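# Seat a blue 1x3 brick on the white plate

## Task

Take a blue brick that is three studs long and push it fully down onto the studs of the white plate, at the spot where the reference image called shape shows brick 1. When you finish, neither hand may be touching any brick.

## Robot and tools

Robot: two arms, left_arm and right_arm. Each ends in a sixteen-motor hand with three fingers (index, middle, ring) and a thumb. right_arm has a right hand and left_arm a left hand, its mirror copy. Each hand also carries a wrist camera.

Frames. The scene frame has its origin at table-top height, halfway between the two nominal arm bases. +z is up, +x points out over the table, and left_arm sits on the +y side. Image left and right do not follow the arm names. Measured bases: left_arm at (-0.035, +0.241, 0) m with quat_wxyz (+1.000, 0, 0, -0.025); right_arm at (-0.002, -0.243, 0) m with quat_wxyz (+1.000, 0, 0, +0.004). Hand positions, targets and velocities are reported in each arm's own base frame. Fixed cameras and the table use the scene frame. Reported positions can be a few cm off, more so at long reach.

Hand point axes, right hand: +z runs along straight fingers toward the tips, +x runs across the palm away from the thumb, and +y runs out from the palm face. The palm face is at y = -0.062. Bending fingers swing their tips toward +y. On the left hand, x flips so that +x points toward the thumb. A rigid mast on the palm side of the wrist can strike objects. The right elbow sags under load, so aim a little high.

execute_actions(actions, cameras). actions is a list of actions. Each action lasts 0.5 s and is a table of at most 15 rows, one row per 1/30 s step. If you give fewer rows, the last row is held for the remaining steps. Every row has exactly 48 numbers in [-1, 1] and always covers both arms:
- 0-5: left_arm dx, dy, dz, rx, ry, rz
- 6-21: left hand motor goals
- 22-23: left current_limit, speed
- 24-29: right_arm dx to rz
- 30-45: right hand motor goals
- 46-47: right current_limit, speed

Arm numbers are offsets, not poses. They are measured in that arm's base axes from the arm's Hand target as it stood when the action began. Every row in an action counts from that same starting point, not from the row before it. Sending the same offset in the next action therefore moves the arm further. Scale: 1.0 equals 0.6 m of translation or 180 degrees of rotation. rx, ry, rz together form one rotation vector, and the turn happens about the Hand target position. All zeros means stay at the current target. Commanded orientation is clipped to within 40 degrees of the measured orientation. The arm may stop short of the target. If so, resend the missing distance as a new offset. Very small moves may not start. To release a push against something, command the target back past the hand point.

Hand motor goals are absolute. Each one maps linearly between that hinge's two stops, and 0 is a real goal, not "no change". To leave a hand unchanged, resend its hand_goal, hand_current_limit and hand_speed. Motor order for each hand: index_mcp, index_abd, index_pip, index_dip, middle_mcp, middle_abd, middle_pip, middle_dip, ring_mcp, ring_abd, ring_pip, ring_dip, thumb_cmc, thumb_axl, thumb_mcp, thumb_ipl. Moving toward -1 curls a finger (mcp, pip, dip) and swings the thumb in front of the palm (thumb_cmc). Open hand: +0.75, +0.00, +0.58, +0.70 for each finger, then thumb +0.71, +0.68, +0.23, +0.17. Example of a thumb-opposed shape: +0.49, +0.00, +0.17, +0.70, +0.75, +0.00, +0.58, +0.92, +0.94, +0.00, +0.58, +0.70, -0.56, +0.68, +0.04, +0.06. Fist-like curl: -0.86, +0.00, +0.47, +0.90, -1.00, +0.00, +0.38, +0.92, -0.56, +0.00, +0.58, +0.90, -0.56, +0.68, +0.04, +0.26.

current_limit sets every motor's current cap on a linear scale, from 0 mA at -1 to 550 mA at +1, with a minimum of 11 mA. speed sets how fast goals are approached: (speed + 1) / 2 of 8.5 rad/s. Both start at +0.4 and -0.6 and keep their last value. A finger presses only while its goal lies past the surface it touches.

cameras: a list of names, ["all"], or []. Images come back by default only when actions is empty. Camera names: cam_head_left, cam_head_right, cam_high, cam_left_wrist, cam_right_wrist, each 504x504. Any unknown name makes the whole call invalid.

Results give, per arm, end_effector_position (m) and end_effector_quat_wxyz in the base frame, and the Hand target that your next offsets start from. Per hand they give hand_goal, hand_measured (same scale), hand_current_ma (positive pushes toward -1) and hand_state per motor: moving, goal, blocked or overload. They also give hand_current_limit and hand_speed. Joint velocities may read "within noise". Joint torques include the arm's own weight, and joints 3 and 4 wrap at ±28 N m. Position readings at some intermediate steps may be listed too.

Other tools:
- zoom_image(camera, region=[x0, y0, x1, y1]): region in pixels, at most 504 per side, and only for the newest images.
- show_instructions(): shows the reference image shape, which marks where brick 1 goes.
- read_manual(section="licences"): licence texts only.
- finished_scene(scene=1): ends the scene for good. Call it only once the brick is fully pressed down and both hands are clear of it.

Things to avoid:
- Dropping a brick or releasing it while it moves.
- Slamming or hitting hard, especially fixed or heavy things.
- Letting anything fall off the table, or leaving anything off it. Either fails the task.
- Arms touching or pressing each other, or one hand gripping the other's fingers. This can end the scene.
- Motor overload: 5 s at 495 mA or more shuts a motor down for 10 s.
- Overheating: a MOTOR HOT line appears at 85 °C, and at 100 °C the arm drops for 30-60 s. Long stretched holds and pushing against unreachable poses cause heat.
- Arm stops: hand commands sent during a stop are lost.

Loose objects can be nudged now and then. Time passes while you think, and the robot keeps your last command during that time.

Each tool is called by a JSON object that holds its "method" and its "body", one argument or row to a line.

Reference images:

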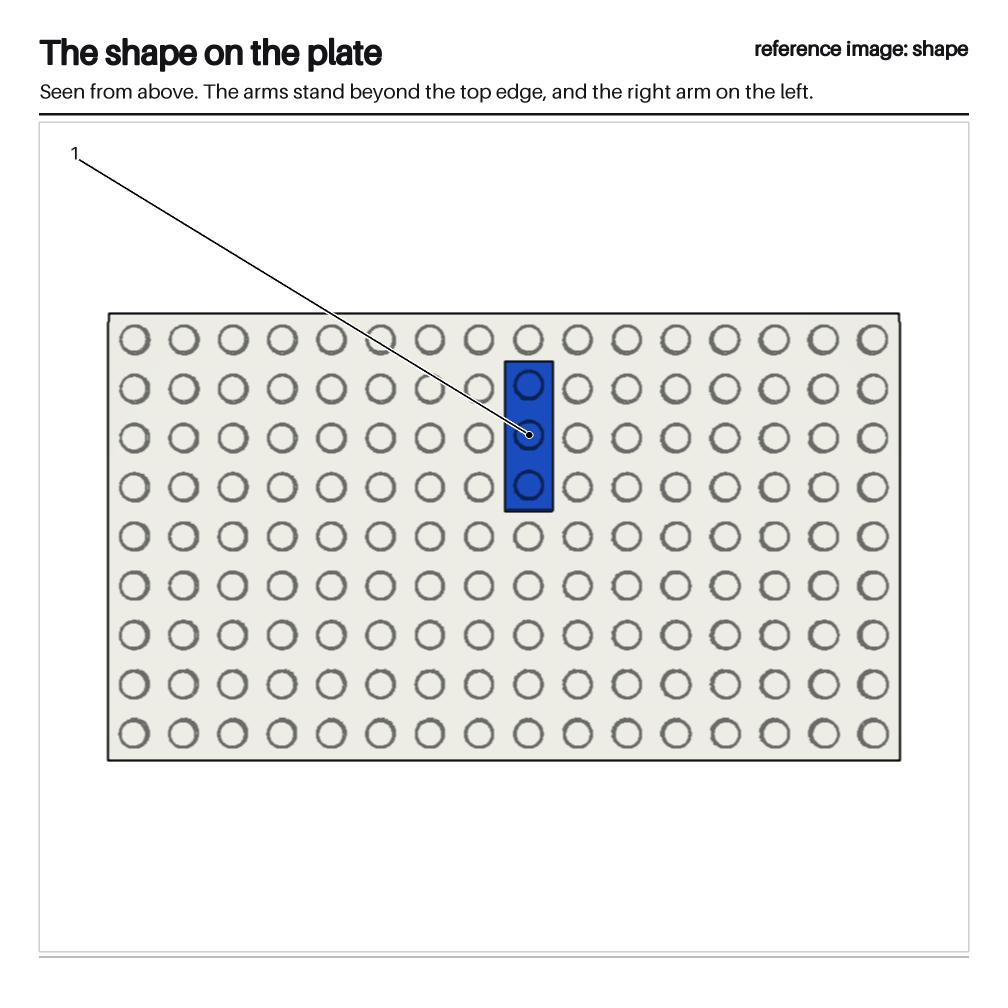

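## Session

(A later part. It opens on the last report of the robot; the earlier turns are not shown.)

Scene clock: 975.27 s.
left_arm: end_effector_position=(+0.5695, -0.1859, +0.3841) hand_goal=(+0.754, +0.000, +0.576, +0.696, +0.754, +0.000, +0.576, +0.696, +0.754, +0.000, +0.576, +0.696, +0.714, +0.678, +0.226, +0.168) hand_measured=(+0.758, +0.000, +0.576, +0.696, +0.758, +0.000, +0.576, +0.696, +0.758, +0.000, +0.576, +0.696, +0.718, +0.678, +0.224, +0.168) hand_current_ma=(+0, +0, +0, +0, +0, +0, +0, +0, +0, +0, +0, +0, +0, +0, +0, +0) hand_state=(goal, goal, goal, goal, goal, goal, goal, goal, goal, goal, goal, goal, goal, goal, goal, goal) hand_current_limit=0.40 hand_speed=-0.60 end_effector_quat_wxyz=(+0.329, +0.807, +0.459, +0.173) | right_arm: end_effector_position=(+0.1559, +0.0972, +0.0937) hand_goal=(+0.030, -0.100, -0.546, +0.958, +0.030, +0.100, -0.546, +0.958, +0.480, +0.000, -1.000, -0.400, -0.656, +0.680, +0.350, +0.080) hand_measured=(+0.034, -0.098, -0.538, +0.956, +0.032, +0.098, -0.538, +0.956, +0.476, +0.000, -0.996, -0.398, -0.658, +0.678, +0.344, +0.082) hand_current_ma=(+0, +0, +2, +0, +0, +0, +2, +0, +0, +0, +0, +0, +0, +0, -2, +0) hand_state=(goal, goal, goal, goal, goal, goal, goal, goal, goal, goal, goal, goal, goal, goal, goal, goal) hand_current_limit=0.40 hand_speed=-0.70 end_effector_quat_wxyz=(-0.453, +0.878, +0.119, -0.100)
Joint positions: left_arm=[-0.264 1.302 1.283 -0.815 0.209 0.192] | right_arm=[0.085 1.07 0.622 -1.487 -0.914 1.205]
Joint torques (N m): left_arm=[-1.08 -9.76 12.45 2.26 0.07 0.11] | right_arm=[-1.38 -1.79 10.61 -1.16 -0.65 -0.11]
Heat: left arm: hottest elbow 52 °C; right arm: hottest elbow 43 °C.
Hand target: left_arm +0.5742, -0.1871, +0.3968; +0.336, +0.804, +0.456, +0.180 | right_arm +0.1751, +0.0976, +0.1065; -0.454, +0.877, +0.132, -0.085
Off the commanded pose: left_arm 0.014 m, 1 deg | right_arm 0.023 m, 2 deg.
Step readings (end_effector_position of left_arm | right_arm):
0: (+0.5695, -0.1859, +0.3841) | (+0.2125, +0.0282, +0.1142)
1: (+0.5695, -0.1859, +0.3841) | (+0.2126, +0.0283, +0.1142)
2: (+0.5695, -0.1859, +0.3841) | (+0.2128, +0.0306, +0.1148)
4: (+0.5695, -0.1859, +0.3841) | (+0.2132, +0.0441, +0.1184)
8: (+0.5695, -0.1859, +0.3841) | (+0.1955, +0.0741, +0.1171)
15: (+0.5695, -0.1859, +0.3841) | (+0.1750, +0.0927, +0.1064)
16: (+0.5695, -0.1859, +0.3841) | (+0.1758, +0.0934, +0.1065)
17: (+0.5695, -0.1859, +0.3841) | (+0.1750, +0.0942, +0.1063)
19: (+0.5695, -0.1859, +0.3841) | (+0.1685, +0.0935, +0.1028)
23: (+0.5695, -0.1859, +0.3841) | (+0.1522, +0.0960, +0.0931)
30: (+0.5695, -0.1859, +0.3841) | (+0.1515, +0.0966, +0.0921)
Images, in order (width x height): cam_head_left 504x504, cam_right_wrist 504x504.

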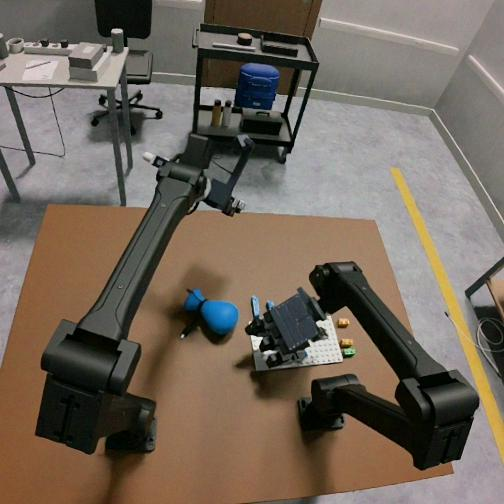

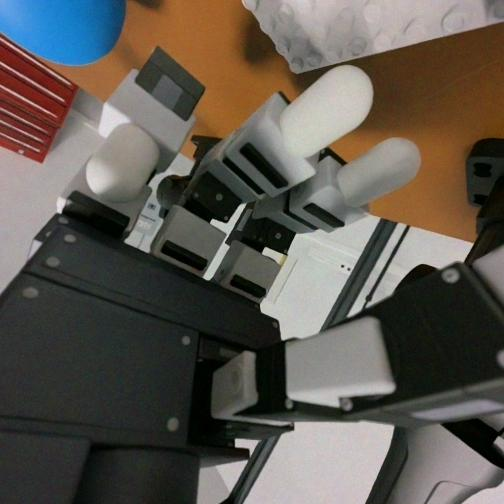

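{"method": "execute_actions", "body": {
  "actions": [
    [[0,0,0,0,0,0,0.754,0,0.576,0.696,0.754,0,0.576,0.696,0.754,0,0.576,0.696,0.714,0.678,0.226,0.168,0.4,-0.6,0.006,0,-0.02,0,0,0,0.03,-0.1,-0.546,0.957,0.03,0.1,-0.546,0.957,0.48,0,-1,-0.4,-0.657,0.68,0.35,0.08,0.4,-0.7],[0,0,0,0,0,0,0.754,0,0.576,0.696,0.754,0,0.576,0.696,0.754,0,0.576,0.696,0.714,0.678,0.226,0.168,0.4,-0.6,0.006,0,-0.045,0,0,0,0.03,-0.1,-0.546,0.957,0.03,0.1,-0.546,0.957,0.48,0,-1,-0.4,-0.657,0.68,0.35,0.08,0.4,-0.7],[0,0,0,0,0,0,0.754,0,0.576,0.696,0.754,0,0.576,0.696,0.754,0,0.576,0.696,0.714,0.678,0.226,0.168,0.4,-0.6,0,0,-0.0775,0,0,0,0.03,-0.1,-0.546,0.957,0.03,0.1,-0.546,0.957,0.48,0,-1,-0.4,-0.657,0.68,0.35,0.08,0.4,-0.7]]
  ],
  "cameras": ["cam_right_wrist","cam_head_left"]
}}

{"method": "zoom_image", "body": {
  "camera": "cam_head_left",
  "region": [270, 320, 320, 370]
}}

Scene clock: 978.87 s.
left_arm: end_effector_position=(+0.5695, -0.1859, +0.3841) hand_goal=(+0.754, +0.000, +0.576, +0.696, +0.754, +0.000, +0.576, +0.696, +0.754, +0.000, +0.576, +0.696, +0.714, +0.678, +0.226, +0.168) hand_measured=(+0.758, +0.000, +0.576, +0.696, +0.758, +0.000, +0.576, +0.696, +0.758, +0.000, +0.576, +0.696, +0.718, +0.678, +0.224, +0.168) hand_current_ma=(+0, +0, +0, +0, +0, +0, +0, +0, +0, +0, +0, +0, +0, +0, +0, +0) hand_state=(goal, goal, goal, goal, goal, goal, goal, goal, goal, goal, goal, goal, goal, goal, goal, goal) hand_current_limit=0.40 hand_speed=-0.60 end_effector_quat_wxyz=(+0.329, +0.807, +0.459, +0.173) | right_arm: end_effector_position=(+0.1750, +0.0982, +0.0642) hand_goal=(+0.030, -0.100, -0.546, +0.958, +0.030, +0.100, -0.546, +0.958, +0.480, +0.000, -1.000, -0.400, -0.656, +0.680, +0.350, +0.080) hand_measured=(+0.034, -0.098, -0.538, +0.956, +0.032, +0.098, -0.538, +0.956, +0.476, +0.000, -0.996, -0.398, -0.658, +0.678, +0.344, +0.082) hand_current_ma=(+0, +0, +2, +0, +0, +0, +2, +0, +0, +0, +0, +0, +0, +0, -2, +0) hand_state=(goal, goal, goal, goal, goal, goal, goal, goal, goal, goal, goal, goal, goal, goal, goal, goal) hand_current_limit=0.40 hand_speed=-0.70 end_effector_quat_wxyz=(-0.453, +0.878, +0.130, -0.085)
Joint positions: left_arm=[-0.264 1.302 1.283 -0.815 0.209 0.192] | right_arm=[0.081 1.156 0.599 -1.354 -0.914 1.188]
Joint torques (N m): left_arm=[-1.14 -9.82 12.45 2.26 0.08 0.11] | right_arm=[-1.44 -2.67 5.87 -0.18 -0.73 -0.11]
Heat: left arm: hottest elbow 52 °C; right arm: hottest elbow 43 °C.
Hand target: left_arm +0.5742, -0.1871, +0.3968; +0.336, +0.804, +0.456, +0.180 | right_arm +0.1751, +0.0975, +0.0599; -0.454, +0.877, +0.132, -0.085
Off the commanded pose: left_arm 0.014 m, 1 deg | right_arm 0.004 m, 0 deg.
Step readings (end_effector_position of left_arm | right_arm):
0: (+0.5695, -0.1859, +0.3841) | (+0.1560, +0.0972, +0.0937)
1: (+0.5695, -0.1859, +0.3841) | (+0.1560, +0.0972, +0.0937)
2: (+0.5695, -0.1859, +0.3841) | (+0.1560, +0.0972, +0.0934)
4: (+0.5695, -0.1859, +0.3841) | (+0.1600, +0.0975, +0.0902)
8: (+0.5695, -0.1859, +0.3841) | (+0.1724, +0.0981, +0.0772)
15: (+0.5695, -0.1859, +0.3841) | (+0.1732, +0.0981, +0.0648)
Images, in order (width x height): cam_head_left 504x504, cam_right_wrist 504x504.

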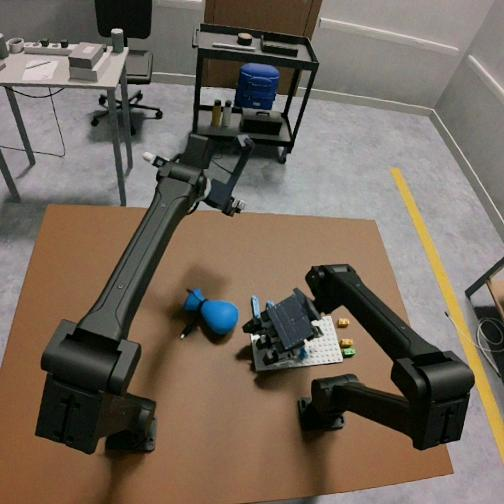

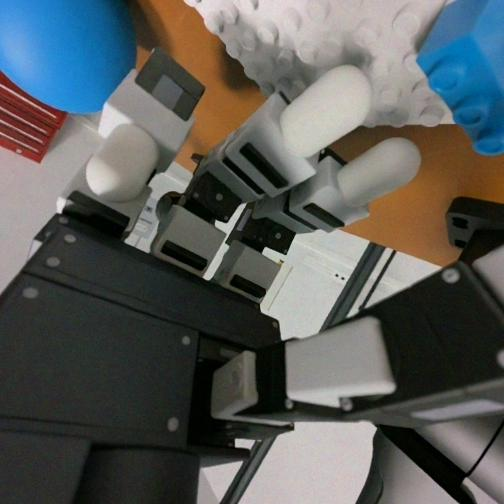

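Scaled by 10.080 from the camera's 504x504 image, which has a finer 720x720 frame.

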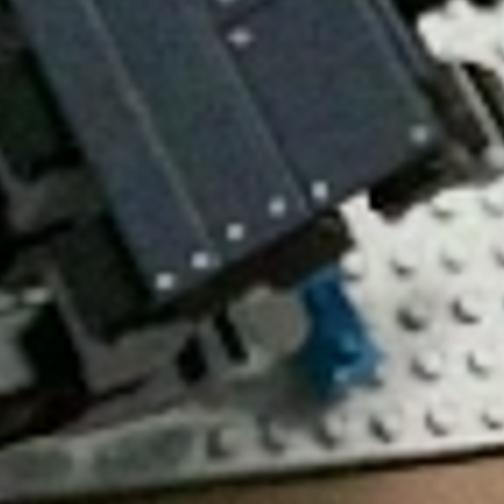

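{"method": "execute_actions", "body": {
  "actions": [
    [[0,0,0,0,0,0,0.754,0,0.576,0.696,0.754,0,0.576,0.696,0.754,0,0.576,0.696,0.714,0.678,0.226,0.168,0.4,-0.6,0,0,-0.012,0,0,0,0.03,-0.1,-0.546,0.957,0.03,0.1,-0.546,0.957,0.48,0,-1,-0.4,-0.657,0.68,0.35,0.08,0.4,-0.7],[0,0,0,0,0,0,0.754,0,0.576,0.696,0.754,0,0.576,0.696,0.754,0,0.576,0.696,0.714,0.678,0.226,0.168,0.4,-0.6,0,0,-0.024,0,0,0,0.03,-0.1,-0.546,0.957,0.03,0.1,-0.546,0.957,0.48,0,-1,-0.4,-0.657,0.68,0.35,0.08,0.4,-0.7],[0,0,0,0,0,0,0.754,0,0.576,0.696,0.754,0,0.576,0.696,0.754,0,0.576,0.696,0.714,0.678,0.226,0.168,0.4,-0.6,0,0,-0.0365,0,0,0,0.03,-0.1,-0.546,0.957,0.03,0.1,-0.546,0.957,0.48,0,-1,-0.4,-0.657,0.68,0.35,0.08,0.4,-0.7]]
  ],
  "cameras": ["cam_right_wrist","cam_head_left"]
}}

{"method": "zoom_image", "body": {
  "camera": "cam_right_wrist",
  "region": [304, 0, 504, 200]
}}

{"method": "zoom_image", "body": {
  "camera": "cam_head_left",
  "region": [270, 320, 320, 370]
}}

Scene clock: 982.97 s.
left_arm: end_effector_position=(+0.5695, -0.1859, +0.3841) hand_goal=(+0.754, +0.000, +0.576, +0.696, +0.754, +0.000, +0.576, +0.696, +0.754, +0.000, +0.576, +0.696, +0.714, +0.678, +0.226, +0.168) hand_measured=(+0.758, +0.000, +0.576, +0.696, +0.758, +0.000, +0.576, +0.696, +0.758, +0.000, +0.576, +0.696, +0.718, +0.678, +0.224, +0.168) hand_current_ma=(+0, +0, +0, +0, +0, +0, +0, +0, +0, +0, +0, +0, +0, +0, +0, +0) hand_state=(goal, goal, goal, goal, goal, goal, goal, goal, goal, goal, goal, goal, goal, goal, goal, goal) hand_current_limit=0.40 hand_speed=-0.60 end_effector_quat_wxyz=(+0.329, +0.807, +0.459, +0.173) | right_arm: end_effector_position=(+0.1753, +0.0983, +0.0418) hand_goal=(+0.030, -0.100, -0.546, +0.958, +0.030, +0.100, -0.546, +0.958, +0.480, +0.000, -1.000, -0.400, -0.656, +0.680, +0.350, +0.080) hand_measured=(+0.034, -0.098, -0.538, +0.956, +0.032, +0.098, -0.538, +0.956, +0.476, +0.000, -0.996, -0.398, -0.658, +0.678, +0.344, +0.082) hand_current_ma=(+0, +0, +2, +0, +0, +0, +1, +0, +0, +0, +0, +0, +0, +0, -2, +0) hand_state=(goal, goal, goal, goal, goal, goal, goal, goal, goal, goal, goal, goal, goal, goal, goal, goal) hand_current_limit=0.40 hand_speed=-0.70 end_effector_quat_wxyz=(-0.453, +0.878, +0.131, -0.085)
Joint positions: left_arm=[-0.264 1.302 1.283 -0.815 0.209 0.192] | right_arm=[0.081 1.205 0.564 -1.272 -0.914 1.186]
Joint torques (N m): left_arm=[-1.14 -9.82 12.48 2.24 0.08 0.11] | right_arm=[-1.44 -3.02 5.55 -0.38 -0.73 -0.09]
Heat: left arm: hottest elbow 52 °C; right arm: hottest elbow 42 °C.
Hand target: left_arm +0.5742, -0.1871, +0.3968; +0.336, +0.804, +0.456, +0.180 | right_arm +0.1751, +0.0975, +0.0380; -0.454, +0.877, +0.132, -0.085
Off the commanded pose: left_arm 0.014 m, 1 deg | right_arm 0.004 m, 0 deg.
Step readings (end_effector_position of left_arm | right_arm):
0: (+0.5695, -0.1859, +0.3841) | (+0.1751, +0.0982, +0.0642)
1: (+0.5695, -0.1859, +0.3841) | (+0.1752, +0.0982, +0.0642)
2: (+0.5695, -0.1859, +0.3841) | (+0.1755, +0.0983, +0.0637)
4: (+0.5695, -0.1859, +0.3841) | (+0.1767, +0.0984, +0.0602)
8: (+0.5695, -0.1859, +0.3841) | (+0.1746, +0.0982, +0.0488)
15: (+0.5695, -0.1859, +0.3841) | (+0.1744, +0.0982, +0.0421)
Images, in order (width x height): cam_head_left 504x504, cam_right_wrist 504x504.

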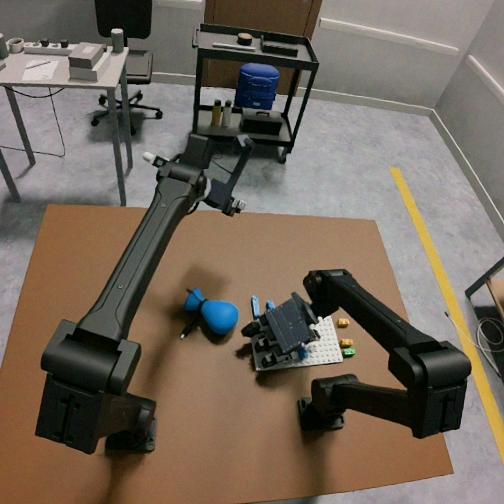

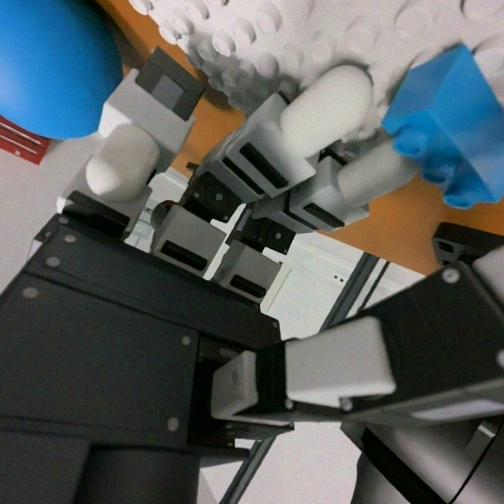

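Scaled by 2.520 from the camera's 504x504 image, which has a finer 720x720 frame.

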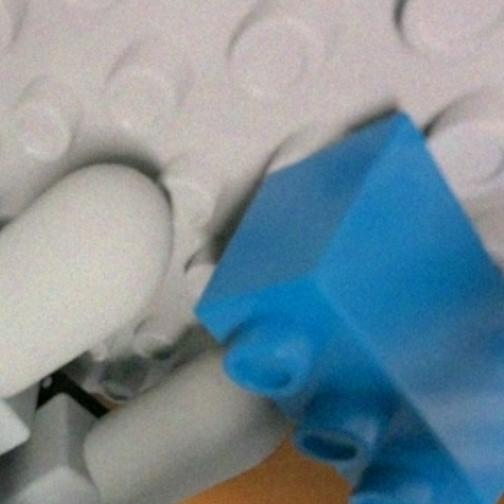

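Scaled by 10.080 from the camera's 504x504 image, which has a finer 720x720 frame.

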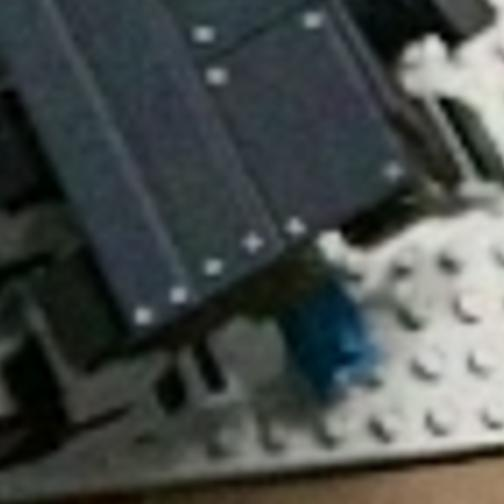

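{"method": "execute_actions", "body": {
  "actions": [
    [[0,0,0,0,0,0,0.754,0,0.576,0.696,0.754,0,0.576,0.696,0.754,0,0.576,0.696,0.714,0.678,0.226,0.168,0.4,-0.6,0,0,0,0,0,0,-0.05,-0.1,-0.465,0.957,-0.05,0.1,-0.465,0.957,0.48,0,-1,-0.4,-0.657,0.68,0.14,0.08,0.4,-0.8]],
    [[0,0,0,0,0,0,0.754,0,0.576,0.696,0.754,0,0.576,0.696,0.754,0,0.576,0.696,0.714,0.678,0.226,0.168,0.4,-0.6,0,0,0,0,0,0,-0.12,-0.1,-0.4,0.957,-0.12,0.1,-0.4,0.957,0.48,0,-1,-0.4,-0.657,0.68,0.07,0.08,0.4,-0.88]]
  ],
  "cameras": ["cam_right_wrist","cam_head_left"]
}}

{"method": "zoom_image", "body": {
  "camera": "cam_right_wrist",
  "region": [304, 0, 504, 200]
}}

{"method": "zoom_image", "body": {
  "camera": "cam_head_left",
  "region": [270, 320, 320, 370]
}}

Scene clock: 987.20 s.
left_arm: end_effector_position=(+0.5695, -0.1859, +0.3841) hand_goal=(+0.754, +0.000, +0.576, +0.696, +0.754, +0.000, +0.576, +0.696, +0.754, +0.000, +0.576, +0.696, +0.714, +0.678, +0.226, +0.168) hand_measured=(+0.758, +0.000, +0.576, +0.696, +0.758, +0.000, +0.576, +0.696, +0.758, +0.000, +0.576, +0.696, +0.718, +0.678, +0.224, +0.168) hand_current_ma=(+0, +0, +0, +0, +0, +0, +0, +0, +0, +0, +0, +0, +0, +0, +0, +0) hand_state=(goal, goal, goal, goal, goal, goal, goal, goal, goal, goal, goal, goal, goal, goal, goal, goal) hand_current_limit=0.40 hand_speed=-0.60 end_effector_quat_wxyz=(+0.329, +0.807, +0.459, +0.173) | right_arm: end_effector_position=(+0.1753, +0.0983, +0.0418) hand_goal=(-0.120, -0.100, -0.400, +0.958, -0.120, +0.100, -0.400, +0.958, +0.480, +0.000, -1.000, -0.400, -0.656, +0.680, +0.070, +0.080) hand_measured=(-0.104, -0.098, -0.400, +0.956, -0.106, +0.098, -0.398, +0.958, +0.476, +0.000, -0.996, -0.398, -0.658, +0.678, +0.086, +0.082) hand_current_ma=(+6, +0, +0, +0, +5, +0, +0, +0, +0, +0, +0, +0, +0, +0, +9, +0) hand_state=(goal, goal, goal, goal, goal, goal, goal, goal, goal, goal, goal, goal, goal, goal, goal, goal) hand_current_limit=0.40 hand_speed=-0.88 end_effector_quat_wxyz=(-0.453, +0.878, +0.131, -0.085)
Joint positions: left_arm=[-0.264 1.302 1.283 -0.815 0.209 0.192] | right_arm=[0.081 1.205 0.564 -1.272 -0.914 1.186]
Joint torques (N m): left_arm=[-1.2 -9.82 12.46 2.28 0.08 0.11] | right_arm=[-1.44 -2.96 5.52 -0.2 -0.73 -0.09]
Heat: left arm: hottest elbow 52 °C; right arm: hottest elbow 41 °C.
Hand target: left_arm +0.5742, -0.1871, +0.3968; +0.336, +0.804, +0.456, +0.180 | right_arm +0.1751, +0.0975, +0.0380; -0.454, +0.877, +0.132, -0.085
Off the commanded pose: left_arm 0.014 m, 1 deg | right_arm 0.004 m, 0 deg.
Step readings (end_effector_position of left_arm | right_arm):
0: (+0.5695, -0.1859, +0.3841) | (+0.1753, +0.0983, +0.0418)
1: (+0.5695, -0.1859, +0.3841) | (+0.1753, +0.0983, +0.0418)
2: (+0.5695, -0.1859, +0.3841) | (+0.1753, +0.0983, +0.0418)
4: (+0.5695, -0.1859, +0.3841) | (+0.1753, +0.0983, +0.0418)
8: (+0.5695, -0.1859, +0.3841) | (+0.1753, +0.0983, +0.0418)
15: (+0.5695, -0.1859, +0.3841) | (+0.1753, +0.0983, +0.0418)
16: (+0.5695, -0.1859, +0.3841) | (+0.1753, +0.0983, +0.0418)
17: (+0.5695, -0.1859, +0.3841) | (+0.1753, +0.0983, +0.0418)
19: (+0.5695, -0.1859, +0.3841) | (+0.1753, +0.0983, +0.0418)
23: (+0.5695, -0.1859, +0.3841) | (+0.1753, +0.0983, +0.0418)
30: (+0.5695, -0.1859, +0.3841) | (+0.1753, +0.0983, +0.0418)
Images, in order (width x height): cam_head_left 504x504, cam_right_wrist 504x504.

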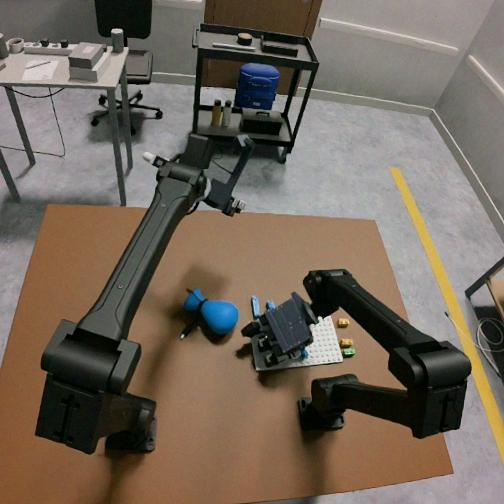

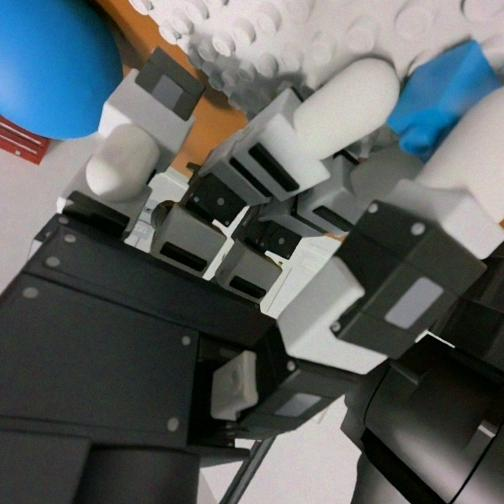

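Scaled by 2.520 from the camera's 504x504 image, which has a finer 720x720 frame.

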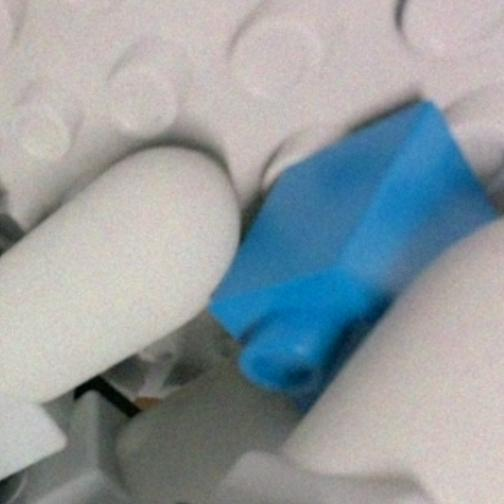

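Scaled by 10.080 from the camera's 504x504 image, which has a finer 720x720 frame.

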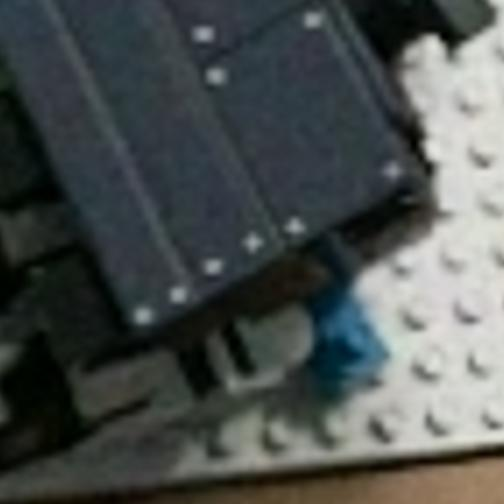

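{"method": "execute_actions", "body": {
  "actions": [
    [[0,0,0,0,0,0,0.754,0,0.576,0.696,0.754,0,0.576,0.696,0.754,0,0.576,0.696,0.714,0.678,0.226,0.168,0.4,-0.6,0,0,0,0,0,0,-0.15,-0.1,-0.39,0.957,-0.15,0.1,-0.39,0.957,0.48,0,-1,-0.4,-0.657,0.68,0.03,0.08,0.4,-0.9]],
    [[0,0,0,0,0,0,0.754,0,0.576,0.696,0.754,0,0.576,0.696,0.754,0,0.576,0.696,0.714,0.678,0.226,0.168,0.4,-0.6,0,0,0,0,0,0,-0.21,-0.1,-0.39,0.957,-0.21,0.1,-0.39,0.957,0.48,0,-1,-0.4,-0.657,0.68,-0.02,0.08,0.4,-0.9]]
  ],
  "cameras": ["cam_right_wrist","cam_head_left"]
}}

{"method": "zoom_image", "body": {
  "camera": "cam_right_wrist",
  "region": [304, 0, 504, 200]
}}

{"method": "zoom_image", "body": {
  "camera": "cam_head_left",
  "region": [270, 320, 320, 370]
}}

Scene clock: 991.03 s.
left_arm: end_effector_position=(+0.5695, -0.1859, +0.3841) hand_goal=(+0.754, +0.000, +0.576, +0.696, +0.754, +0.000, +0.576, +0.696, +0.754, +0.000, +0.576, +0.696, +0.714, +0.678, +0.226, +0.168) hand_measured=(+0.758, +0.000, +0.576, +0.696, +0.758, +0.000, +0.576, +0.696, +0.758, +0.000, +0.576, +0.696, +0.718, +0.678, +0.224, +0.168) hand_current_ma=(+0, +0, +0, +0, +0, +0, +0, +0, +0, +0, +0, +0, +0, +0, +0, +0) hand_state=(goal, goal, goal, goal, goal, goal, goal, goal, goal, goal, goal, goal, goal, goal, goal, goal) hand_current_limit=0.40 hand_speed=-0.60 end_effector_quat_wxyz=(+0.329, +0.807, +0.459, +0.173) | right_arm: end_effector_position=(+0.1753, +0.0983, +0.0418) hand_goal=(-0.210, -0.100, -0.390, +0.958, -0.210, +0.100, -0.390, +0.958, +0.480, +0.000, -1.000, -0.400, -0.656, +0.680, -0.020, +0.080) hand_measured=(-0.134, -0.094, -0.374, +0.966, -0.136, +0.096, -0.374, +0.966, +0.476, +0.000, -0.996, -0.398, -0.658, +0.678, +0.074, +0.106) hand_current_ma=(+118, +1, +6, +2, +113, +0, +7, +2, +0, +0, +0, +0, +0, +0, +255, +27) hand_state=(blocked, goal, goal, goal, blocked, goal, goal, goal, goal, goal, goal, goal, goal, goal, blocked, blocked) hand_current_limit=0.40 hand_speed=-0.90 end_effector_quat_wxyz=(-0.453, +0.878, +0.131, -0.085)
Joint positions: left_arm=[-0.264 1.302 1.283 -0.815 0.209 0.192] | right_arm=[0.081 1.205 0.564 -1.272 -0.914 1.186]
Joint torques (N m): left_arm=[-1.14 -9.7 12.46 2.29 0.08 0.11] | right_arm=[-1.49 -2.96 5.53 -0.17 -0.72 -0.08]
Heat: left arm: hottest elbow 52 °C; right arm: hottest elbow 41 °C.
Hand target: left_arm +0.5742, -0.1871, +0.3968; +0.336, +0.804, +0.456, +0.180 | right_arm +0.1751, +0.0975, +0.0380; -0.454, +0.877, +0.132, -0.085
Off the commanded pose: left_arm 0.014 m, 1 deg | right_arm 0.004 m, 0 deg.
Step readings (end_effector_position of left_arm | right_arm):
0: (+0.5695, -0.1859, +0.3841) | (+0.1753, +0.0983, +0.0418)
1: (+0.5695, -0.1859, +0.3841) | (+0.1753, +0.0983, +0.0418)
2: (+0.5695, -0.1859, +0.3841) | (+0.1753, +0.0983, +0.0418)
4: (+0.5695, -0.1859, +0.3841) | (+0.1753, +0.0983, +0.0418)
8: (+0.5695, -0.1859, +0.3841) | (+0.1753, +0.0983, +0.0418)
15: (+0.5695, -0.1859, +0.3841) | (+0.1753, +0.0983, +0.0418)
16: (+0.5695, -0.1859, +0.3841) | (+0.1753, +0.0983, +0.0418)
17: (+0.5695, -0.1859, +0.3841) | (+0.1753, +0.0983, +0.0418)
19: (+0.5695, -0.1859, +0.3841) | (+0.1753, +0.0983, +0.0418)
23: (+0.5695, -0.1859, +0.3841) | (+0.1753, +0.0983, +0.0418)
30: (+0.5695, -0.1859, +0.3841) | (+0.1753, +0.0983, +0.0418)
Images, in order (width x height): cam_head_left 504x504, cam_right_wrist 504x504.

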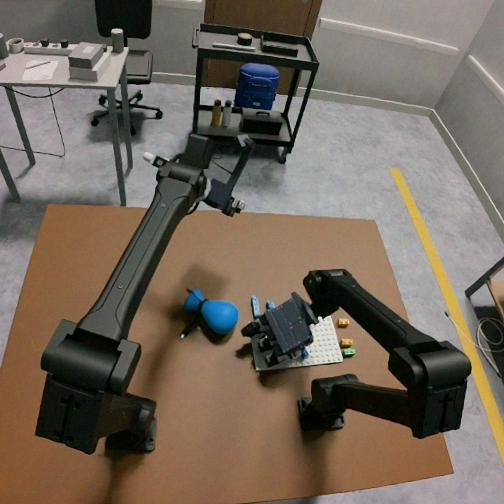

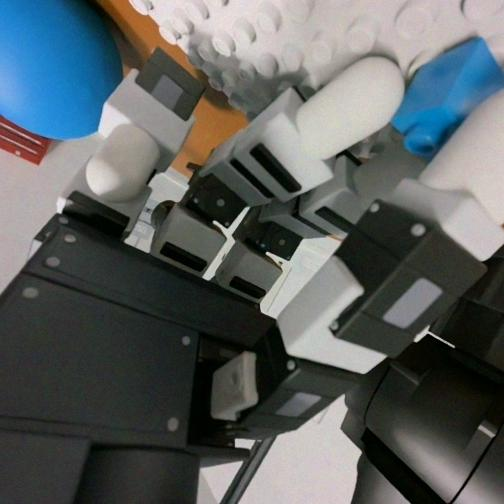

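Scaled by 2.520 from the camera's 504x504 image, which has a finer 720x720 frame.

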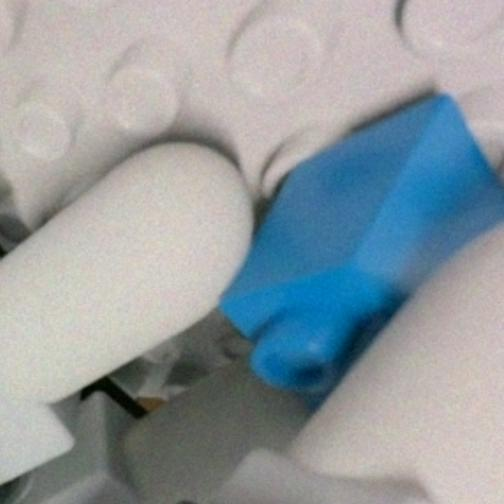

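Scaled by 10.080 from the camera's 504x504 image, which has a finer 720x720 frame.

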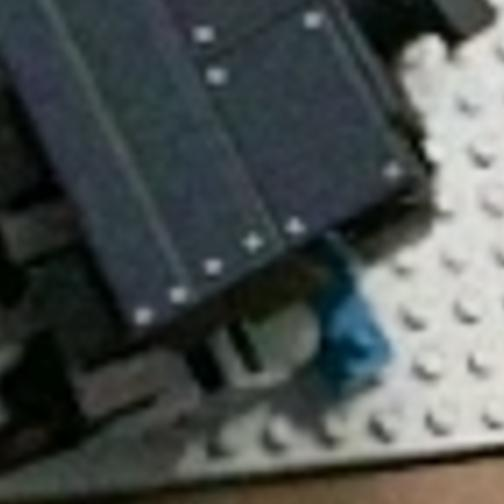

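{"method": "execute_actions", "body": {
  "actions": [
    [[0,0,0,0,0,0,0.754,0,0.576,0.696,0.754,0,0.576,0.696,0.754,0,0.576,0.696,0.714,0.678,0.226,0.168,0.4,-0.6,0,0,0,0,0,0,-0.24,-0.1,-0.39,0.957,-0.24,0.1,-0.39,0.957,0.48,0,-1,-0.4,-0.657,0.68,-0.05,0.08,0.4,-0.9]],
    [[0,0,0,0,0,0,0.754,0,0.576,0.696,0.754,0,0.576,0.696,0.754,0,0.576,0.696,0.714,0.678,0.226,0.168,0.4,-0.6,0.008,0,0.015,0,0,0,-0.24,-0.1,-0.39,0.957,-0.24,0.1,-0.39,0.957,0.48,0,-1,-0.4,-0.657,0.68,-0.05,0.08,0.4,-0.9],[0,0,0,0,0,0,0.754,0,0.576,0.696,0.754,0,0.576,0.696,0.754,0,0.576,0.696,0.714,0.678,0.226,0.168,0.4,-0.6,0.016,0,0.03,0,0,0,-0.24,-0.1,-0.39,0.957,-0.24,0.1,-0.39,0.957,0.48,0,-1,-0.4,-0.657,0.68,-0.05,0.08,0.4,-0.9],[0,0,0,0,0,0,0.754,0,0.576,0.696,0.754,0,0.576,0.696,0.754,0,0.576,0.696,0.714,0.678,0.226,0.168,0.4,-0.6,0.024,0,0.05,0,0,0,-0.24,-0.1,-0.39,0.957,-0.24,0.1,-0.39,0.957,0.48,0,-1,-0.4,-0.657,0.68,-0.05,0.08,0.4,-0.9],[0,0,0,0,0,0,0.754,0,0.576,0.696,0.754,0,0.576,0.696,0.754,0,0.576,0.696,0.714,0.678,0.226,0.168,0.4,-0.6,0.03,0,0.07,0,0,0,-0.24,-0.1,-0.39,0.957,-0.24,0.1,-0.39,0.957,0.48,0,-1,-0.4,-0.657,0.68,-0.05,0.08,0.4,-0.9]]
  ],
  "cameras": ["cam_right_wrist","cam_head_left"]
}}

{"method": "zoom_image", "body": {
  "camera": "cam_right_wrist",
  "region": [304, 0, 504, 200]
}}

Scene clock: 998.50 s.
left_arm: end_effector_position=(+0.5695, -0.1859, +0.3841) hand_goal=(+0.754, +0.000, +0.576, +0.696, +0.754, +0.000, +0.576, +0.696, +0.754, +0.000, +0.576, +0.696, +0.714, +0.678, +0.226, +0.168) hand_measured=(+0.758, +0.000, +0.576, +0.696, +0.758, +0.000, +0.576, +0.696, +0.758, +0.000, +0.576, +0.696, +0.718, +0.678, +0.224, +0.168) hand_current_ma=(+0, +0, +0, +0, +0, +0, +0, +0, +0, +0, +0, +0, +0, +0, +0, +0) hand_state=(goal, goal, goal, goal, goal, goal, goal, goal, goal, goal, goal, goal, goal, goal, goal, goal) hand_current_limit=0.40 hand_speed=-0.60 end_effector_quat_wxyz=(+0.329, +0.807, +0.459, +0.173) | right_arm: end_effector_position=(+0.1727, +0.0981, +0.0658) hand_goal=(-0.240, -0.100, -0.390, +0.958, -0.240, +0.100, -0.390, +0.958, +0.480, +0.000, -1.000, -0.400, -0.656, +0.680, -0.050, +0.080) hand_measured=(-0.146, -0.092, -0.368, +0.970, -0.146, +0.096, -0.366, +0.970, +0.476, +0.000, -0.996, -0.398, -0.658, +0.678, +0.072, +0.114) hand_current_ma=(+178, +2, +12, +3, +175, -1, +12, +3, +0, +0, +0, +0, +0, +0, +385, +43) hand_state=(blocked, goal, blocked, goal, blocked, goal, blocked, goal, goal, goal, goal, goal, goal, goal, blocked, blocked) hand_current_limit=0.40 hand_speed=-0.90 end_effector_quat_wxyz=(-0.455, +0.876, +0.119, -0.110)
Joint positions: left_arm=[-0.264 1.302 1.283 -0.815 0.209 0.192] | right_arm=[0.081 1.196 0.619 -1.392 -0.914 1.185]
Joint torques (N m): left_arm=[-1.2 -9.88 12.46 2.25 0.08 0.11] | right_arm=[-1.85 -4.72 9.74 -1.26 -0.62 -0.11]
Heat: left arm: hottest elbow 52 °C; right arm: hottest elbow 40 °C.
Hand target: left_arm +0.5742, -0.1871, +0.3968; +0.336, +0.804, +0.456, +0.180 | right_arm +0.1931, +0.0975, +0.0800; -0.454, +0.877, +0.132, -0.085
Off the commanded pose: left_arm 0.014 m, 1 deg | right_arm 0.025 m, 3 deg.
Step readings (end_effector_position of left_arm | right_arm):
0: (+0.5695, -0.1859, +0.3841) | (+0.1753, +0.0983, +0.0418)
1: (+0.5695, -0.1859, +0.3841) | (+0.1753, +0.0983, +0.0418)
2: (+0.5695, -0.1859, +0.3841) | (+0.1753, +0.0983, +0.0418)
4: (+0.5695, -0.1859, +0.3841) | (+0.1753, +0.0983, +0.0418)
8: (+0.5695, -0.1859, +0.3841) | (+0.1753, +0.0983, +0.0418)
15: (+0.5695, -0.1859, +0.3841) | (+0.1753, +0.0983, +0.0418)
16: (+0.5695, -0.1859, +0.3841) | (+0.1753, +0.0983, +0.0418)
17: (+0.5695, -0.1859, +0.3841) | (+0.1753, +0.0983, +0.0418)
19: (+0.5695, -0.1859, +0.3841) | (+0.1729, +0.0981, +0.0427)
23: (+0.5695, -0.1859, +0.3841) | (+0.1656, +0.0975, +0.0510)
30: (+0.5695, -0.1859, +0.3841) | (+0.1742, +0.0982, +0.0646)
Images, in order (width x height): cam_head_left 504x504, cam_right_wrist 504x504.

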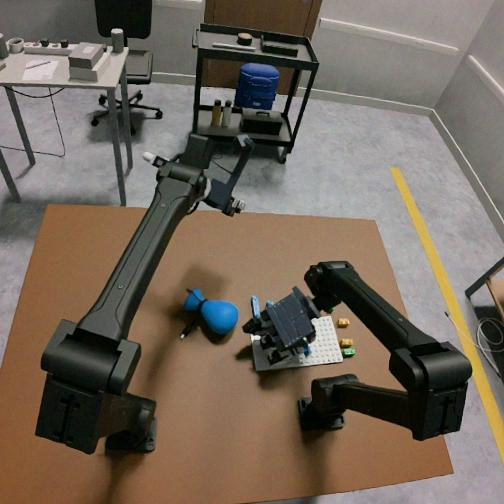

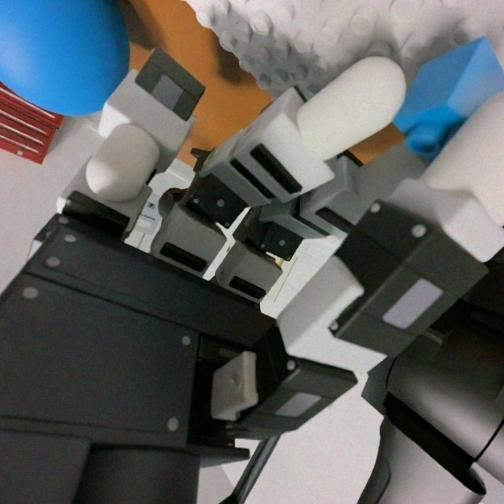

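Scaled by 2.520 from the camera's 504x504 image, which has a finer 720x720 frame.

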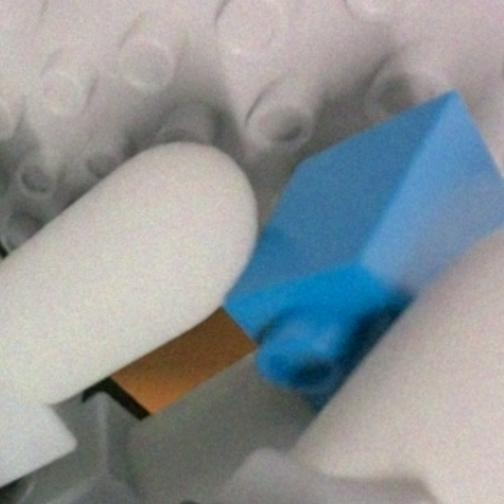

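{"method": "execute_actions", "body": {
  "actions": [
    [[0,0,0,0,0,0,0.754,0,0.576,0.696,0.754,0,0.576,0.696,0.754,0,0.576,0.696,0.714,0.678,0.226,0.168,0.4,-0.6,0.005,0.01,0.008,0,0,-0.02,-0.24,-0.1,-0.39,0.957,-0.24,0.1,-0.39,0.957,0.48,0,-1,-0.4,-0.657,0.68,-0.05,0.08,0.4,-0.9],[0,0,0,0,0,0,0.754,0,0.576,0.696,0.754,0,0.576,0.696,0.754,0,0.576,0.696,0.714,0.678,0.226,0.168,0.4,-0.6,0.01,0.02,0.01,0,0,-0.05,-0.24,-0.1,-0.39,0.957,-0.24,0.1,-0.39,0.957,0.48,0,-1,-0.4,-0.657,0.68,-0.05,0.08,0.4,-0.9],[0,0,0,0,0,0,0.754,0,0.576,0.696,0.754,0,0.576,0.696,0.754,0,0.576,0.696,0.714,0.678,0.226,0.168,0.4,-0.6,0.015,0.028,0.01,0,0,-0.075,-0.24,-0.1,-0.39,0.957,-0.24,0.1,-0.39,0.957,0.48,0,-1,-0.4,-0.657,0.68,-0.05,0.08,0.4,-0.9],[0,0,0,0,0,0,0.754,0,0.576,0.696,0.754,0,0.576,0.696,0.754,0,0.576,0.696,0.714,0.678,0.226,0.168,0.4,-0.6,0.02,0.0317,0.01,0,0,-0.0944,-0.24,-0.1,-0.39,0.957,-0.24,0.1,-0.39,0.957,0.48,0,-1,-0.4,-0.657,0.68,-0.05,0.08,0.4,-0.9]]
  ],
  "cameras": ["cam_right_wrist","cam_head_left"]
}}

{"method": "zoom_image", "body": {
  "camera": "cam_right_wrist",
  "region": [304, 0, 504, 200]
}}

{"method": "zoom_image", "body": {
  "camera": "cam_head_left",
  "region": [270, 320, 320, 370]
}}

Scene clock: 1003.70 s.
left_arm: end_effector_position=(+0.5695, -0.1859, +0.3841) hand_goal=(+0.754, +0.000, +0.576, +0.696, +0.754, +0.000, +0.576, +0.696, +0.754, +0.000, +0.576, +0.696, +0.714, +0.678, +0.226, +0.168) hand_measured=(+0.758, +0.000, +0.576, +0.696, +0.758, +0.000, +0.576, +0.696, +0.758, +0.000, +0.576, +0.696, +0.718, +0.678, +0.224, +0.168) hand_current_ma=(+0, +0, +0, +0, +0, +0, +0, +0, +0, +0, +0, +0, +0, +0, +0, +0) hand_state=(goal, goal, goal, goal, goal, goal, goal, goal, goal, goal, goal, goal, goal, goal, goal, goal) hand_current_limit=0.40 hand_speed=-0.60 end_effector_quat_wxyz=(+0.329, +0.807, +0.459, +0.173) | right_arm: end_effector_position=(+0.2075, +0.1156, +0.0864) hand_goal=(-0.240, -0.100, -0.390, +0.958, -0.240, +0.100, -0.390, +0.958, +0.480, +0.000, -1.000, -0.400, -0.656, +0.680, -0.050, +0.080) hand_measured=(-0.146, -0.092, -0.368, +0.970, -0.146, +0.096, -0.366, +0.970, +0.476, +0.000, -0.996, -0.398, -0.658, +0.678, +0.072, +0.114) hand_current_ma=(+176, +2, +12, +4, +173, -1, +13, +3, +0, +0, +0, +0, +0, +0, +385, +44) hand_state=(blocked, goal, blocked, goal, blocked, goal, blocked, goal, goal, goal, goal, goal, goal, goal, blocked, blocked) hand_current_limit=0.40 hand_speed=-0.90 end_effector_quat_wxyz=(-0.469, +0.883, +0.004, -0.023)
Joint positions: left_arm=[-0.264 1.302 1.283 -0.815 0.209 0.192] | right_arm=[0.086 1.05 0.601 -1.074 -0.977 1.672]
Joint torques (N m): left_arm=[-1.2 -9.82 12.51 2.26 0.08 0.11] | right_arm=[-0.62 -4.25 6.72 0.54 -0.67 0.13]
Heat: left arm: hottest elbow 52 °C; right arm: hottest elbow 41 °C.
Hand target: left_arm +0.5742, -0.1871, +0.3968; +0.336, +0.804, +0.456, +0.180 | right_arm +0.2051, +0.1166, +0.0860; -0.461, +0.887, +0.001, -0.017
Off the commanded pose: left_arm 0.014 m, 1 deg | right_arm 0.003 m, 1 deg.
Step readings (end_effector_position of left_arm | right_arm):
0: (+0.5695, -0.1859, +0.3841) | (+0.1727, +0.0981, +0.0657)
1: (+0.5695, -0.1859, +0.3841) | (+0.1727, +0.0981, +0.0657)
2: (+0.5695, -0.1859, +0.3841) | (+0.1728, +0.0986, +0.0662)
4: (+0.5695, -0.1859, +0.3841) | (+0.1773, +0.1047, +0.0696)
8: (+0.5695, -0.1859, +0.3841) | (+0.1969, +0.1136, +0.0792)
15: (+0.5695, -0.1859, +0.3841) | (+0.2141, +0.1144, +0.0876)
Images, in order (width x height): cam_head_left 504x504, cam_right_wrist 504x504.

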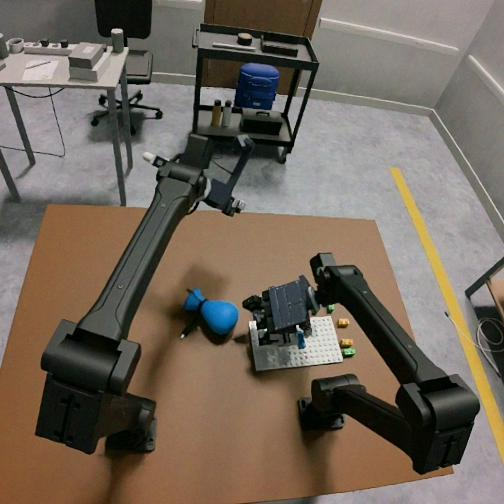

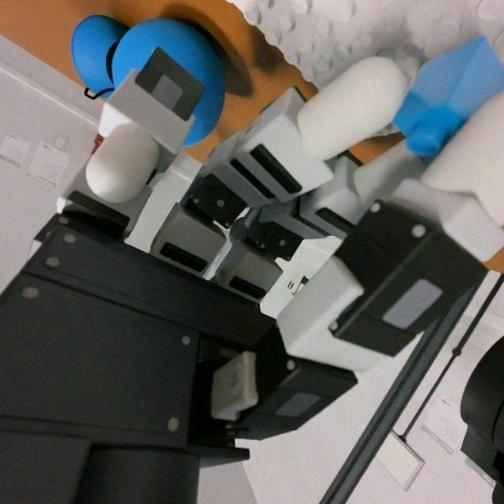

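Scaled by 2.520 from the camera's 504x504 image, which has a finer 720x720 frame.

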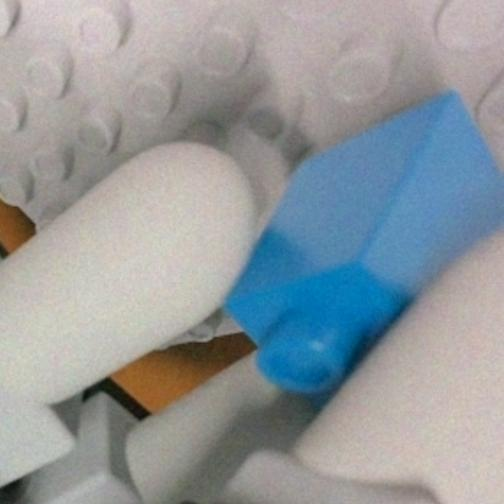

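Scaled by 10.080 from the camera's 504x504 image, which has a finer 720x720 frame.

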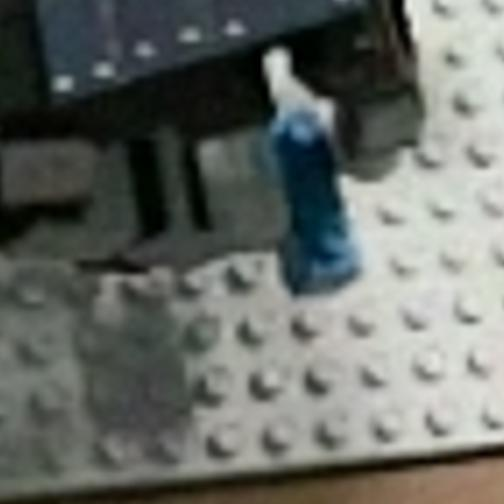

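{"method": "zoom_image", "body": {
  "camera": "cam_head_left",
  "region": [292, 324, 312, 354]
}}

{"method": "zoom_image", "body": {
  "camera": "cam_head_left",
  "region": [280, 310, 340, 370]
}}

{"method": "zoom_image", "body": {
  "camera": "cam_right_wrist",
  "region": [384, 20, 504, 100]
}}

Scaled by 16.800 from the camera's 504x504 image, which has a finer 720x720 frame.

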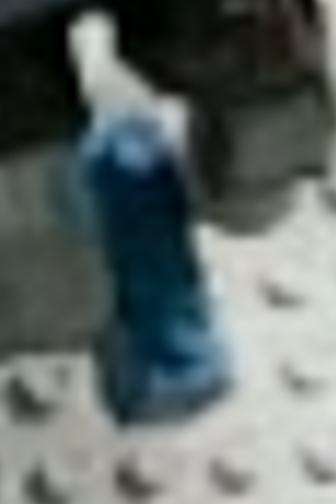

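Scaled by 8.400 from the camera's 504x504 image, which has a finer 720x720 frame.

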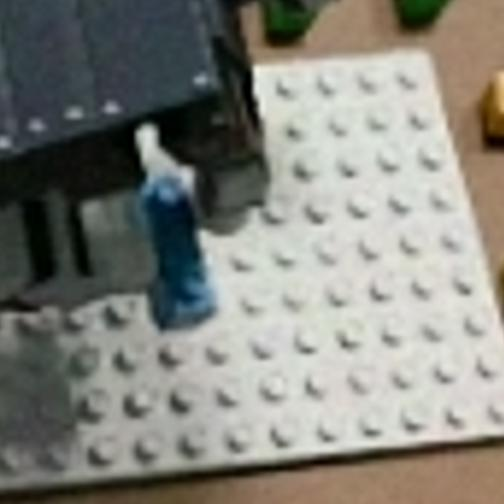

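Scaled by 4.200 from the camera's 504x504 image, which has a finer 720x720 frame.

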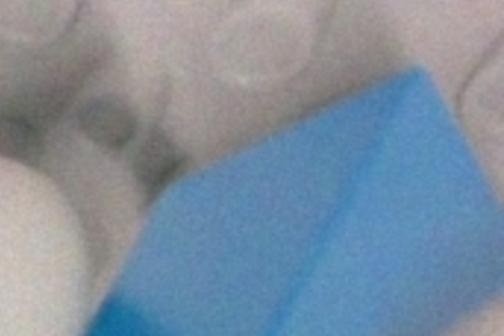

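{"method": "execute_actions", "body": {
  "actions": [],
  "cameras": ["cam_head_right","cam_head_left"]
}}

Scene clock: 1024.13 s.
left_arm: end_effector_position=(+0.5695, -0.1859, +0.3841) hand_goal=(+0.754, +0.000, +0.576, +0.696, +0.754, +0.000, +0.576, +0.696, +0.754, +0.000, +0.576, +0.696, +0.714, +0.678, +0.226, +0.168) hand_measured=(+0.758, +0.000, +0.576, +0.696, +0.758, +0.000, +0.576, +0.696, +0.758, +0.000, +0.576, +0.696, +0.718, +0.678, +0.224, +0.168) hand_current_ma=(+0, +0, +0, +0, +0, +0, +0, +0, +0, +0, +0, +0, +0, +0, +0, +0) hand_state=(goal, goal, goal, goal, goal, goal, goal, goal, goal, goal, goal, goal, goal, goal, goal, goal) hand_current_limit=0.40 hand_speed=-0.60 end_effector_quat_wxyz=(+0.329, +0.807, +0.459, +0.173) | right_arm: end_effector_position=(+0.2074, +0.1157, +0.0864) hand_goal=(-0.240, -0.100, -0.390, +0.958, -0.240, +0.100, -0.390, +0.958, +0.480, +0.000, -1.000, -0.400, -0.656, +0.680, -0.050, +0.080) hand_measured=(-0.146, -0.092, -0.368, +0.970, -0.146, +0.096, -0.366, +0.970, +0.476, +0.000, -0.996, -0.398, -0.658, +0.678, +0.072, +0.114) hand_current_ma=(+176, +2, +12, +4, +173, -1, +13, +3, +0, +0, +0, +0, +0, +0, +385, +44) hand_state=(blocked, goal, blocked, goal, blocked, goal, blocked, goal, goal, goal, goal, goal, goal, goal, blocked, blocked) hand_current_limit=0.40 hand_speed=-0.90 end_effector_quat_wxyz=(-0.469, +0.883, +0.004, -0.023)
Joint positions: left_arm=[-0.264 1.302 1.283 -0.815 0.209 0.192] | right_arm=[0.086 1.05 0.601 -1.074 -0.977 1.673]
Joint velocities: within noise
Joint torques (N m): left_arm=[-1.2 -9.7 12.48 2.25 0.08 0.11] | right_arm=[-0.62 -4.25 6.72 0.57 -0.69 0.12]
Motor temperatures (°C): left_arm=[29 31 52 29 28 27] | right_arm=[28 26 40 29 29 26]
Heat: left arm: hottest elbow 52 °C; right arm: hottest elbow 40 °C.
Hand target: left_arm +0.5742, -0.1871, +0.3968; +0.336, +0.804, +0.456, +0.180 | right_arm +0.2050, +0.1166, +0.0860; -0.461, +0.887, +0.001, -0.017
Off the commanded pose: left_arm 0.014 m, 1 deg | right_arm 0.003 m, 1 deg.
Images, in order (width x height): cam_head_left 504x504, cam_head_right 504x504.

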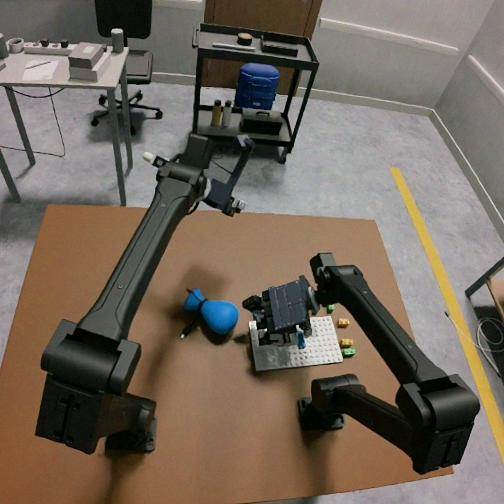

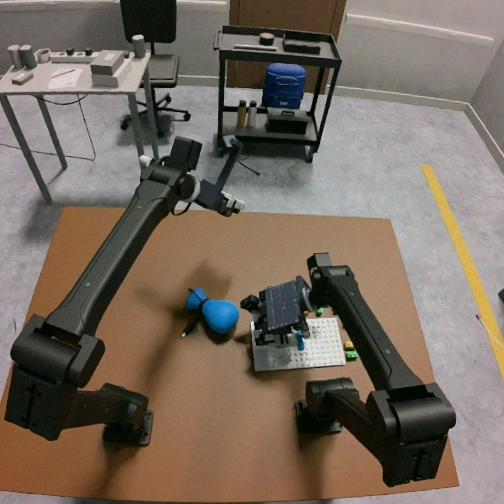

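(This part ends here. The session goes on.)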